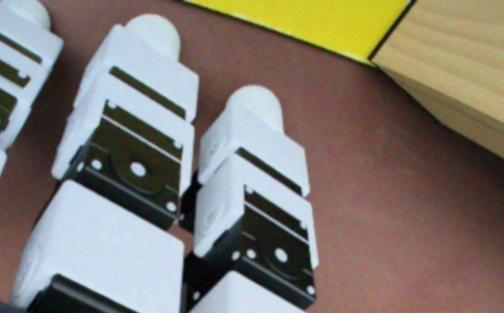

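Request:
move:
  arm2: {"target":[0.3134,0.338,0.867,0.1732,0.9824,-0.0687,-0.0121],"speed":0.05,"joints":{"hand_current_limit":0.65}}
  cameras: ["arm2_cam_wrist","cam_high"]

Request:
zoom_image:
  camera: "arm2_cam_wrist"
  region: [190, 0, 480, 180]

Request:
zoom_image:
  camera: "cam_high"
  region: [230, 310, 330, 390]

Scene clock: 851.43 s.
Joint torques (N m): arm1=[-0.26 2.49 8.51 1.43 0.18 -0.15] | arm2=[-1.2 -6.18 7.54 1.46 0.91 0.1] | arm3=[-1.44 -5.83 9.52 2.24 0.08 -0.11] | arm4=[-0.26 -20.07 12.25 -0.54 0.38 -0.06]
Motor temperatures (°C): arm1=[26 28 36 24 26 26] | arm2=[25 26 36 26 27 25] | arm3=[27 28 38 28 25 25] | arm4=[28 31 41 24 24 25]
Heat: arm1: hottest joint3_rad 36 °C; arm2: hottest joint3_rad 36 °C; arm3: hottest joint3_rad 38 °C; arm4: hottest joint3_rad 41 °C.
move: arm2 off_target
Joint velocities: within noise
arm1, arm3: as last shown
arm2.joint_positions: joint1_rad=+1.109 joint2_rad=+1.470 joint3_rad=+0.838 joint4_rad=-0.819 joint5_rad=+0.311 joint6_rad=+1.182 hand_index_mcp=+0.755 hand_index_abd=-0.001 hand_index_pip=+0.574 hand_index_dip=+0.694 hand_middle_mcp=+0.757 hand_middle_abd=-0.001 hand_middle_pip=+0.576 hand_middle_dip=+0.695 hand_ring_mcp=+0.925 hand_ring_abd=+0.052 hand_ring_pip=+0.651 hand_ring_dip=+0.729 hand_thumb_cmc=+1.000 hand_thumb_axl=+0.677 hand_thumb_mcp=+0.947 hand_thumb_ipl=+0.498 hand_current_limit=+0.650 hand_speed=-0.600
arm2.joint_status: all done
arm2.hand_state: goal,goal,goal,goal,goal,goal,goal,goal,blocked,blocked,blocked,blocked,goal,goal,goal,goal
arm2.index_mcp_current_ma: 3
arm2.index_abd_current_ma: -3
arm2.index_pip_current_ma: -5
arm2.index_dip_current_ma: -7
arm2.middle_mcp_current_ma: 9
arm2.middle_abd_current_ma: -3
arm2.middle_pip_current_ma: 0
arm2.middle_dip_current_ma: -2
arm2.ring_mcp_current_ma: 454
arm2.ring_abd_current_ma: 178
arm2.ring_pip_current_ma: 311
arm2.ring_dip_current_ma: 127
arm2.thumb_cmc_current_ma: 0
arm2.thumb_axl_current_ma: -2
arm2.thumb_mcp_current_ma: -11
arm2.thumb_ipl_current_ma: -7
arm2.hand_goal_index_mcp: 0.754
arm2.hand_goal_index_abd: 0.000
arm2.hand_goal_index_pip: 0.576
arm2.hand_goal_index_dip: 0.696
arm2.hand_goal_middle_mcp: 0.754
arm2.hand_goal_middle_abd: 0.000
arm2.hand_goal_middle_pip: 0.576
arm2.hand_goal_middle_dip: 0.696
arm2.hand_goal_ring_mcp: 0.754
arm2.hand_goal_ring_abd: 0.000
arm2.hand_goal_ring_pip: 0.576
arm2.hand_goal_ring_dip: 0.696
arm2.hand_goal_thumb_cmc: 1.000
arm2.hand_goal_thumb_axl: 0.678
arm2.hand_goal_thumb_mcp: 0.950
arm2.hand_goal_thumb_ipl: 0.500
arm2.hand: x=+0.3104 y=+0.3538 z=+0.8751 quat_wxyz=(+0.167, +0.984, -0.056, -0.007) (m; scene frame)
arm2.hand_target: x=+0.3126 y=+0.3389 z=+0.8672 quat_wxyz=(+0.173, +0.982, -0.068, -0.012) (m; scene frame)
arm2.hand_status: off_target (0.018 m and 1.7 deg from the pose sent, 0.039 m and 1.5 deg at the start)
arm4.joint_positions: joint1_rad=+1.223 joint2_rad=+1.852 joint3_rad=+1.555 joint4_rad=-1.276 joint5_rad=+0.353 joint6_rad=+1.330 hand_index_mcp=+0.754 hand_index_abd=+0.003 hand_index_pip=+0.574 hand_index_dip=+0.695 hand_middle_mcp=+0.754 hand_middle_abd=-0.004 hand_middle_pip=+0.574 hand_middle_dip=+0.694 hand_ring_mcp=+0.851 hand_ring_abd=+0.001 hand_ring_pip=+0.105 hand_ring_dip=+0.303 hand_thumb_cmc=+1.000 hand_thumb_axl=+0.677 hand_thumb_mcp=+0.946 hand_thumb_ipl=+0.498 hand_current_limit=+0.400 hand_speed=-0.600
arm4.joint_status: not commanded
arm4.hand_state: goal,goal,goal,goal,goal,goal,goal,goal,goal,goal,goal,goal,goal,goal,goal,goal
arm4.index_mcp_current_ma: -1
arm4.index_abd_current_ma: 10
arm4.index_pip_current_ma: -8
arm4.index_dip_current_ma: -2
arm4.middle_mcp_current_ma: -2
arm4.middle_abd_current_ma: -13
arm4.middle_pip_current_ma: -9
arm4.middle_dip_current_ma: -9
arm4.ring_mcp_current_ma: 2
arm4.ring_abd_current_ma: 3
arm4.ring_pip_current_ma: 18
arm4.ring_dip_current_ma: 13
arm4.thumb_cmc_current_ma: 0
arm4.thumb_axl_current_ma: -3
arm4.thumb_mcp_current_ma: -23
arm4.thumb_ipl_current_ma: -10
arm4.hand_goal_index_mcp: 0.754
arm4.hand_goal_index_abd: 0.000
arm4.hand_goal_index_pip: 0.576
arm4.hand_goal_index_dip: 0.696
arm4.hand_goal_middle_mcp: 0.754
arm4.hand_goal_middle_abd: 0.000
arm4.hand_goal_middle_pip: 0.576
arm4.hand_goal_middle_dip: 0.696
arm4.hand_goal_ring_mcp: 0.850
arm4.hand_goal_ring_abd: 0.000
arm4.hand_goal_ring_pip: 0.100
arm4.hand_goal_ring_dip: 0.300
arm4.hand_goal_thumb_cmc: 1.000
arm4.hand_goal_thumb_axl: 0.678
arm4.hand_goal_thumb_mcp: 0.950
arm4.hand_goal_thumb_ipl: 0.500
arm4.hand: x=-0.4651 y=-0.3544 z=+0.8937 quat_wxyz=(+0.047, +0.029, +0.984, +0.169) (m; scene frame)
arm4.hand_target: x=-0.4781 y=-0.3502 z=+0.9102 quat_wxyz=(+0.030, +0.030, +0.984, +0.173) (m; scene frame)
arm4.hand_status: not commanded
pictures: arm2_cam_wrist, cam_high
camera_calibration:
arm2_cam_wrist: T_world_to_cam=[[-0.840768, -0.490213, 0.229784, 0.262245], [-0.256937, 0.734878, 0.627644, -0.800271], [-0.476543, 0.468663, -0.743816, 0.750571], [0, 0, 0, 1]] pos_world=[0.372547, 0.364893, 1.00031]

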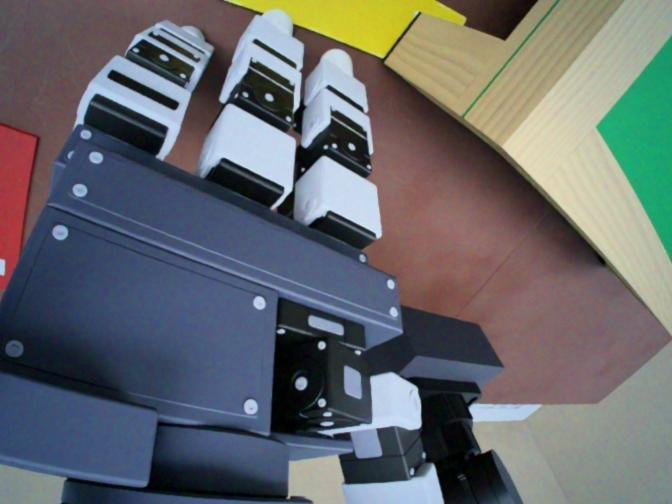

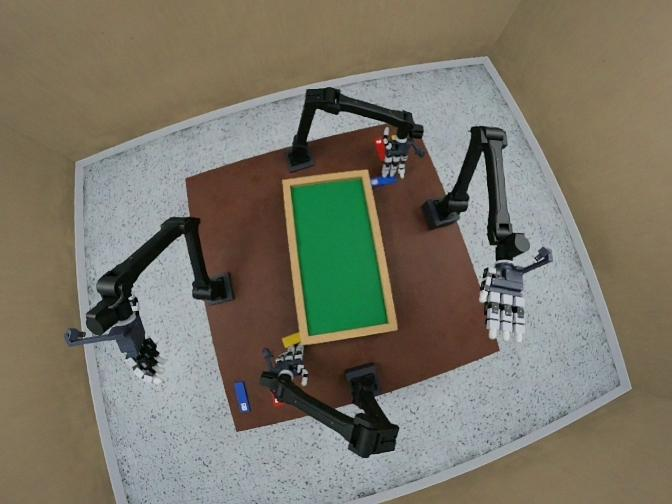

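Scaled by 1.738 from the camera's 672x504 image, which has a finer 960x720 frame.

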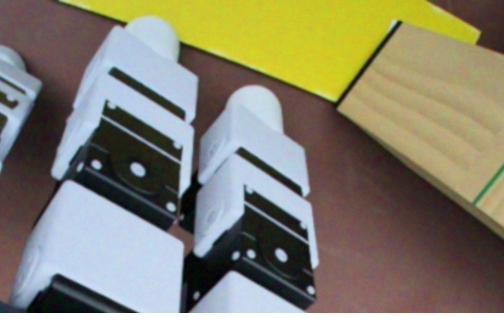

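Scaled by 5.040 from the camera's 672x504 image, which has a finer 960x720 frame.

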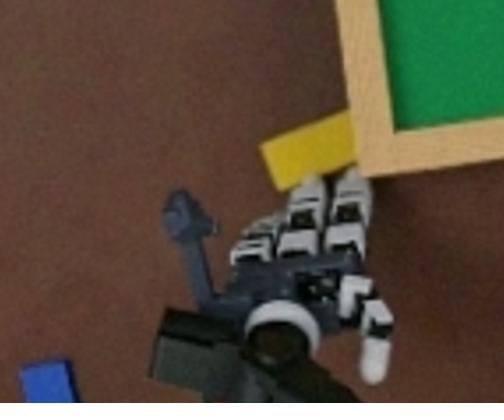

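Request:
wait:
  seconds: 0.1
  cameras: ["arm4_cam_wrist"]

Request:
zoom_image:
  camera: "arm4_cam_wrist"
  region: [380, 60, 540, 180]

Scene clock: 862.17 s.
Joint torques (N m): arm1=[-0.26 2.49 8.51 1.43 0.18 -0.15] | arm2=[-1.03 -6.12 7.56 1.43 0.91 0.1] | arm3=[-1.79 -5.54 9.58 2.19 0.06 -0.13] | arm4=[-0.32 -20.07 12.25 -0.55 0.38 -0.06]
Motor temperatures (°C): arm1=[26 28 36 24 26 26] | arm2=[25 26 36 26 27 25] | arm3=[27 28 38 28 25 25] | arm4=[28 31 41 24 24 25]
Heat: arm1: hottest joint3_rad 36 °C; arm2: hottest joint3_rad 36 °C; arm3: hottest joint3_rad 38 °C; arm4: hottest joint3_rad 41 °C.
Joint velocities: within noise
arm1.joint_positions: joint1_rad=-1.887 joint2_rad=+0.645 joint3_rad=+1.412 joint4_rad=-1.335 joint5_rad=-0.004 joint6_rad=+1.113 hand_index_mcp=+0.978 hand_index_abd=-0.495 hand_index_pip=+0.978 hand_index_dip=+0.977 hand_middle_mcp=+0.978 hand_middle_abd=-0.494 hand_middle_pip=+0.978 hand_middle_dip=+0.977 hand_ring_mcp=+0.978 hand_ring_abd=-0.494 hand_ring_pip=+0.978 hand_ring_dip=+0.978 hand_thumb_cmc=+1.000 hand_thumb_axl=+0.677 hand_thumb_mcp=+0.948 hand_thumb_ipl=+0.498 hand_current_limit=+0.400 hand_speed=-0.600
arm1.joint_status: not commanded
arm1.hand_state: goal,goal,goal,goal,goal,goal,goal,goal,goal,goal,goal,goal,goal,goal,goal,goal
arm1.index_mcp_current_ma: -7
arm1.index_abd_current_ma: 17
arm1.index_pip_current_ma: -8
arm1.index_dip_current_ma: -12
arm1.middle_mcp_current_ma: -8
arm1.middle_abd_current_ma: 22
arm1.middle_pip_current_ma: -9
arm1.middle_dip_current_ma: -11
arm1.ring_mcp_current_ma: -7
arm1.ring_abd_current_ma: 22
arm1.ring_pip_current_ma: -9
arm1.ring_dip_current_ma: -9
arm1.thumb_cmc_current_ma: -1
arm1.thumb_axl_current_ma: -2
arm1.thumb_mcp_current_ma: -9
arm1.thumb_ipl_current_ma: -8
arm1.hand_goal_index_mcp: 0.980
arm1.hand_goal_index_abd: -0.500
arm1.hand_goal_index_pip: 0.980
arm1.hand_goal_index_dip: 0.980
arm1.hand_goal_middle_mcp: 0.980
arm1.hand_goal_middle_abd: -0.500
arm1.hand_goal_middle_pip: 0.980
arm1.hand_goal_middle_dip: 0.980
arm1.hand_goal_ring_mcp: 0.980
arm1.hand_goal_ring_abd: -0.500
arm1.hand_goal_ring_pip: 0.980
arm1.hand_goal_ring_dip: 0.980
arm1.hand_goal_thumb_cmc: 1.000
arm1.hand_goal_thumb_axl: 0.678
arm1.hand_goal_thumb_mcp: 0.950
arm1.hand_goal_thumb_ipl: 0.500
arm1.hand: x=+0.8229 y=+0.1906 z=+1.3090 quat_wxyz=(-0.188, +0.576, +0.658, +0.446) (m; scene frame)
arm1.hand_target: x=+0.8248 y=+0.1848 z=+1.3194 quat_wxyz=(-0.182, +0.575, +0.656, +0.453) (m; scene frame)
arm1.hand_status: not commanded
arm2.joint_positions: joint1_rad=+1.109 joint2_rad=+1.470 joint3_rad=+0.839 joint4_rad=-0.819 joint5_rad=+0.311 joint6_rad=+1.182 hand_index_mcp=+0.755 hand_index_abd=-0.001 hand_index_pip=+0.574 hand_index_dip=+0.694 hand_middle_mcp=+0.757 hand_middle_abd=-0.001 hand_middle_pip=+0.576 hand_middle_dip=+0.695 hand_ring_mcp=+0.925 hand_ring_abd=+0.052 hand_ring_pip=+0.651 hand_ring_dip=+0.729 hand_thumb_cmc=+1.000 hand_thumb_axl=+0.677 hand_thumb_mcp=+0.947 hand_thumb_ipl=+0.498 hand_current_limit=+0.650 hand_speed=-0.600
arm2.joint_status: all done
arm2.hand_state: goal,goal,goal,goal,goal,goal,goal,goal,blocked,blocked,blocked,blocked,goal,goal,goal,goal
arm2.index_mcp_current_ma: 3
arm2.index_abd_current_ma: -3
arm2.index_pip_current_ma: -5
arm2.index_dip_current_ma: -7
arm2.middle_mcp_current_ma: 9
arm2.middle_abd_current_ma: -3
arm2.middle_pip_current_ma: 0
arm2.middle_dip_current_ma: -2
arm2.ring_mcp_current_ma: 454
arm2.ring_abd_current_ma: 178
arm2.ring_pip_current_ma: 311
arm2.ring_dip_current_ma: 127
arm2.thumb_cmc_current_ma: 0
arm2.thumb_axl_current_ma: -2
arm2.thumb_mcp_current_ma: -11
arm2.thumb_ipl_current_ma: -7
arm2.hand_goal_index_mcp: 0.754
arm2.hand_goal_index_abd: 0.000
arm2.hand_goal_index_pip: 0.576
arm2.hand_goal_index_dip: 0.696
arm2.hand_goal_middle_mcp: 0.754
arm2.hand_goal_middle_abd: 0.000
arm2.hand_goal_middle_pip: 0.576
arm2.hand_goal_middle_dip: 0.696
arm2.hand_goal_ring_mcp: 0.754
arm2.hand_goal_ring_abd: 0.000
arm2.hand_goal_ring_pip: 0.576
arm2.hand_goal_ring_dip: 0.696
arm2.hand_goal_thumb_cmc: 1.000
arm2.hand_goal_thumb_axl: 0.678
arm2.hand_goal_thumb_mcp: 0.950
arm2.hand_goal_thumb_ipl: 0.500
arm2.hand: x=+0.3105 y=+0.3537 z=+0.8752 quat_wxyz=(+0.168, +0.984, -0.056, -0.007) (m; scene frame)
arm2.hand_target: x=+0.3127 y=+0.3388 z=+0.8673 quat_wxyz=(+0.173, +0.982, -0.069, -0.012) (m; scene frame)
arm2.hand_status: off_target (0.018 m and 1.7 deg from the pose sent, 0.039 m and 1.5 deg at the start)
arm3.joint_positions: joint1_rad=+1.276 joint2_rad=+0.986 joint3_rad=+0.916 joint4_rad=+0.280 joint5_rad=+0.197 joint6_rad=+0.007 hand_index_mcp=+0.762 hand_index_abd=+0.001 hand_index_pip=+0.580 hand_index_dip=+0.699 hand_middle_mcp=+0.762 hand_middle_abd=+0.001 hand_middle_pip=+0.580 hand_middle_dip=+0.699 hand_ring_mcp=+0.762 hand_ring_abd=+0.001 hand_ring_pip=+0.580 hand_ring_dip=+0.699 hand_thumb_cmc=+0.719 hand_thumb_axl=+0.680 hand_thumb_mcp=-0.665 hand_thumb_ipl=+0.171 hand_current_limit=+0.400 hand_speed=-0.600
arm3.joint_status: not commanded
arm3.hand_state: goal,goal,goal,goal,goal,goal,goal,goal,goal,goal,goal,goal,goal,goal,blocked,goal
arm3.index_mcp_current_ma: 5
arm3.index_abd_current_ma: 0
arm3.index_pip_current_ma: 1
arm3.index_dip_current_ma: 1
arm3.middle_mcp_current_ma: 4
arm3.middle_abd_current_ma: 0
arm3.middle_pip_current_ma: 1
arm3.middle_dip_current_ma: 1
arm3.ring_mcp_current_ma: 5
arm3.ring_abd_current_ma: 0
arm3.ring_pip_current_ma: 1
arm3.ring_dip_current_ma: 1
arm3.thumb_cmc_current_ma: 2
arm3.thumb_axl_current_ma: 1
arm3.thumb_mcp_current_ma: 65
arm3.thumb_ipl_current_ma: 0
arm3.hand_goal_index_mcp: 0.754
arm3.hand_goal_index_abd: 0.000
arm3.hand_goal_index_pip: 0.576
arm3.hand_goal_index_dip: 0.696
arm3.hand_goal_middle_mcp: 0.754
arm3.hand_goal_middle_abd: 0.000
arm3.hand_goal_middle_pip: 0.576
arm3.hand_goal_middle_dip: 0.696
arm3.hand_goal_ring_mcp: 0.754
arm3.hand_goal_ring_abd: 0.000
arm3.hand_goal_ring_pip: 0.576
arm3.hand_goal_ring_dip: 0.696
arm3.hand_goal_thumb_cmc: 0.714
arm3.hand_goal_thumb_axl: 0.678
arm3.hand_goal_thumb_mcp: -0.700
arm3.hand_goal_thumb_ipl: 0.170
arm3.hand: x=-0.4618 y=+0.3478 z=+1.4151 quat_wxyz=(+0.172, +0.169, +0.607, +0.758) (m; scene frame)
arm3.hand_target: x=-0.4619 y=+0.3538 z=+1.4036 quat_wxyz=(+0.174, +0.167, +0.611, +0.754) (m; scene frame)
arm3.hand_status: not commanded
arm4.joint_positions: joint1_rad=+1.223 joint2_rad=+1.852 joint3_rad=+1.555 joint4_rad=-1.276 joint5_rad=+0.353 joint6_rad=+1.330 hand_index_mcp=+0.754 hand_index_abd=+0.003 hand_index_pip=+0.574 hand_index_dip=+0.695 hand_middle_mcp=+0.754 hand_middle_abd=-0.004 hand_middle_pip=+0.574 hand_middle_dip=+0.694 hand_ring_mcp=+0.851 hand_ring_abd=+0.001 hand_ring_pip=+0.105 hand_ring_dip=+0.303 hand_thumb_cmc=+1.000 hand_thumb_axl=+0.677 hand_thumb_mcp=+0.946 hand_thumb_ipl=+0.498 hand_current_limit=+0.400 hand_speed=-0.600
arm4.joint_status: not commanded
arm4.hand_state: goal,goal,goal,goal,goal,goal,goal,goal,goal,goal,goal,goal,goal,goal,goal,goal
arm4.index_mcp_current_ma: -1
arm4.index_abd_current_ma: 10
arm4.index_pip_current_ma: -8
arm4.index_dip_current_ma: -2
arm4.middle_mcp_current_ma: -2
arm4.middle_abd_current_ma: -13
arm4.middle_pip_current_ma: -9
arm4.middle_dip_current_ma: -9
arm4.ring_mcp_current_ma: 2
arm4.ring_abd_current_ma: 3
arm4.ring_pip_current_ma: 18
arm4.ring_dip_current_ma: 13
arm4.thumb_cmc_current_ma: 0
arm4.thumb_axl_current_ma: -3
arm4.thumb_mcp_current_ma: -23
arm4.thumb_ipl_current_ma: -10
arm4.hand_goal_index_mcp: 0.754
arm4.hand_goal_index_abd: 0.000
arm4.hand_goal_index_pip: 0.576
arm4.hand_goal_index_dip: 0.696
arm4.hand_goal_middle_mcp: 0.754
arm4.hand_goal_middle_abd: 0.000
arm4.hand_goal_middle_pip: 0.576
arm4.hand_goal_middle_dip: 0.696
arm4.hand_goal_ring_mcp: 0.850
arm4.hand_goal_ring_abd: 0.000
arm4.hand_goal_ring_pip: 0.100
arm4.hand_goal_ring_dip: 0.300
arm4.hand_goal_thumb_cmc: 1.000
arm4.hand_goal_thumb_axl: 0.678
arm4.hand_goal_thumb_mcp: 0.950
arm4.hand_goal_thumb_ipl: 0.500
arm4.hand: x=-0.4651 y=-0.3544 z=+0.8937 quat_wxyz=(+0.047, +0.029, +0.984, +0.169) (m; scene frame)
arm4.hand_target: x=-0.4781 y=-0.3502 z=+0.9102 quat_wxyz=(+0.030, +0.030, +0.984, +0.173) (m; scene frame)
arm4.hand_status: not commanded
wait: 0.10 s; at rest from the start
pictures: arm4_cam_wrist
camera_calibration:
arm4_cam_wrist: T_world_to_cam=[[0.814613, 0.534412, 0.22541, 0.406531], [0.296931, -0.718099, 0.629417, -0.741689], [0.498235, -0.445799, -0.743657, 0.855963], [0, 0, 0, 1]] pos_world=[-0.537405, -0.368274, 1.01174]

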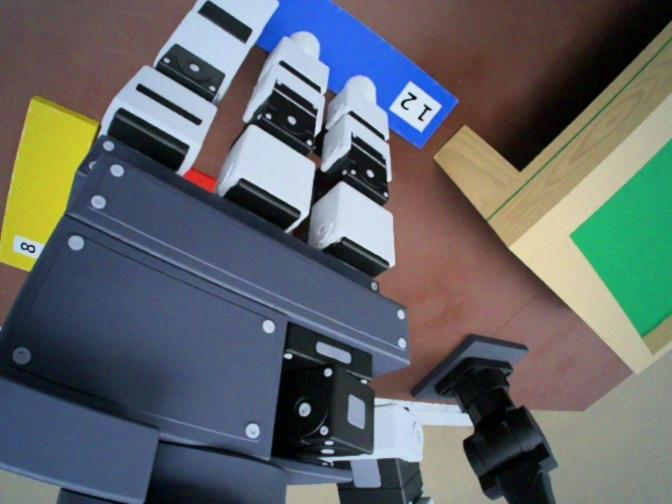

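Scaled by 3.150 from the camera's 672x504 image, which has a finer 960x720 frame.

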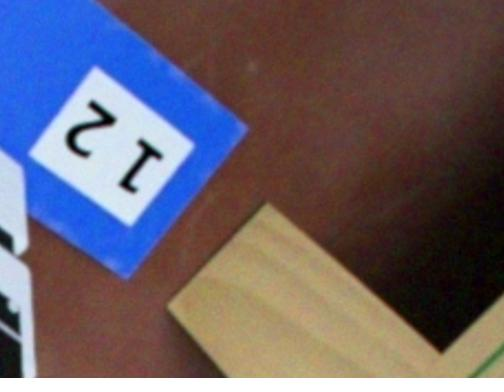

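Request:
move:
  arm2: {"joints":{"hand_speed":-0.6}}
  cameras: ["arm2_cam_wrist"]

Request:
zoom_image:
  camera: "arm2_cam_wrist"
  region: [350, 0, 480, 100]

Scene clock: 870.10 s.
Joint torques (N m): arm1=[-0.21 2.49 8.51 1.43 0.18 -0.15] | arm2=[-1.14 -5.95 7.51 1.44 0.9 0.09] | arm3=[-1.67 -5.6 9.68 2.29 0.07 -0.13] | arm4=[-0.32 -20.07 12.25 -0.54 0.38 -0.07]
Motor temperatures (°C): arm1=[26 28 36 24 26 26] | arm2=[25 26 36 26 28 25] | arm3=[27 28 38 28 25 25] | arm4=[28 31 41 24 24 25]
Heat: arm1: hottest joint3_rad 36 °C; arm2: hottest joint3_rad 36 °C; arm3: hottest joint3_rad 38 °C; arm4: hottest joint3_rad 41 °C.
move: arm2 done
Joint velocities: within noise
arm1, arm3, arm4: as last shown
arm2.joint_positions: joint1_rad=+1.109 joint2_rad=+1.470 joint3_rad=+0.839 joint4_rad=-0.819 joint5_rad=+0.311 joint6_rad=+1.182 hand_index_mcp=+0.755 hand_index_abd=-0.001 hand_index_pip=+0.574 hand_index_dip=+0.694 hand_middle_mcp=+0.757 hand_middle_abd=-0.001 hand_middle_pip=+0.576 hand_middle_dip=+0.695 hand_ring_mcp=+0.925 hand_ring_abd=+0.052 hand_ring_pip=+0.651 hand_ring_dip=+0.729 hand_thumb_cmc=+1.000 hand_thumb_axl=+0.677 hand_thumb_mcp=+0.947 hand_thumb_ipl=+0.498 hand_current_limit=+0.650 hand_speed=-0.600
arm2.joint_status: all done
arm2.hand_state: goal,goal,goal,goal,goal,goal,goal,goal,blocked,blocked,blocked,blocked,goal,goal,goal,goal
arm2.index_mcp_current_ma: 3
arm2.index_abd_current_ma: -3
arm2.index_pip_current_ma: -5
arm2.index_dip_current_ma: -7
arm2.middle_mcp_current_ma: 9
arm2.middle_abd_current_ma: -3
arm2.middle_pip_current_ma: 0
arm2.middle_dip_current_ma: -2
arm2.ring_mcp_current_ma: 454
arm2.ring_abd_current_ma: 178
arm2.ring_pip_current_ma: 311
arm2.ring_dip_current_ma: 127
arm2.thumb_cmc_current_ma: 0
arm2.thumb_axl_current_ma: -2
arm2.thumb_mcp_current_ma: -11
arm2.thumb_ipl_current_ma: -7
arm2.hand_goal_index_mcp: 0.754
arm2.hand_goal_index_abd: 0.000
arm2.hand_goal_index_pip: 0.576
arm2.hand_goal_index_dip: 0.696
arm2.hand_goal_middle_mcp: 0.754
arm2.hand_goal_middle_abd: 0.000
arm2.hand_goal_middle_pip: 0.576
arm2.hand_goal_middle_dip: 0.696
arm2.hand_goal_ring_mcp: 0.754
arm2.hand_goal_ring_abd: 0.000
arm2.hand_goal_ring_pip: 0.576
arm2.hand_goal_ring_dip: 0.696
arm2.hand_goal_thumb_cmc: 1.000
arm2.hand_goal_thumb_axl: 0.678
arm2.hand_goal_thumb_mcp: 0.950
arm2.hand_goal_thumb_ipl: 0.500
arm2.hand: x=+0.3105 y=+0.3537 z=+0.8752 quat_wxyz=(+0.168, +0.984, -0.056, -0.007) (m; scene frame)
arm2.hand_target: x=+0.3127 y=+0.3388 z=+0.8673 quat_wxyz=(+0.173, +0.982, -0.069, -0.012) (m; scene frame)
arm2.hand_status: not commanded
pictures: arm2_cam_wrist
camera_calibration:
arm2_cam_wrist: T_world_to_cam=[[-0.840644, -0.490474, 0.22968, 0.262544], [-0.257348, 0.734901, 0.62745, -0.799943], [-0.47654, 0.468354, -0.744012, 0.75105], [0, 0, 0, 1]] pos_world=[0.372748, 0.364893, 1.00041]

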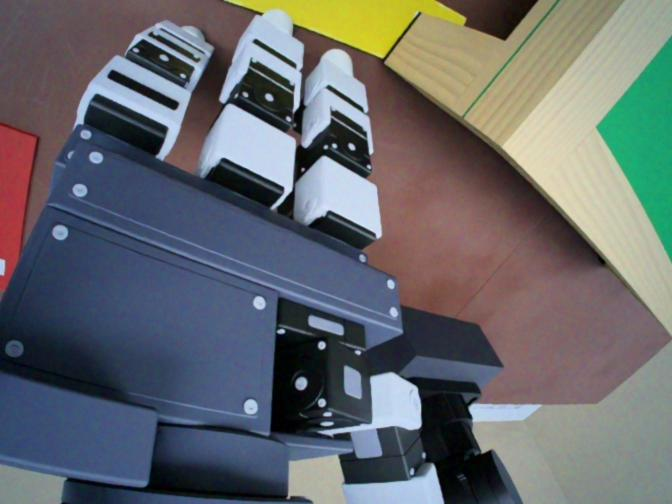

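Scaled by 3.877 from the camera's 672x504 image, which has a finer 960x720 frame.

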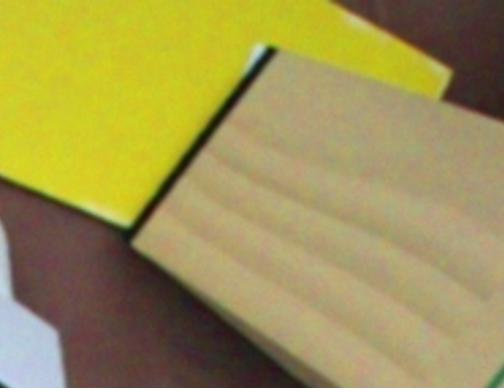

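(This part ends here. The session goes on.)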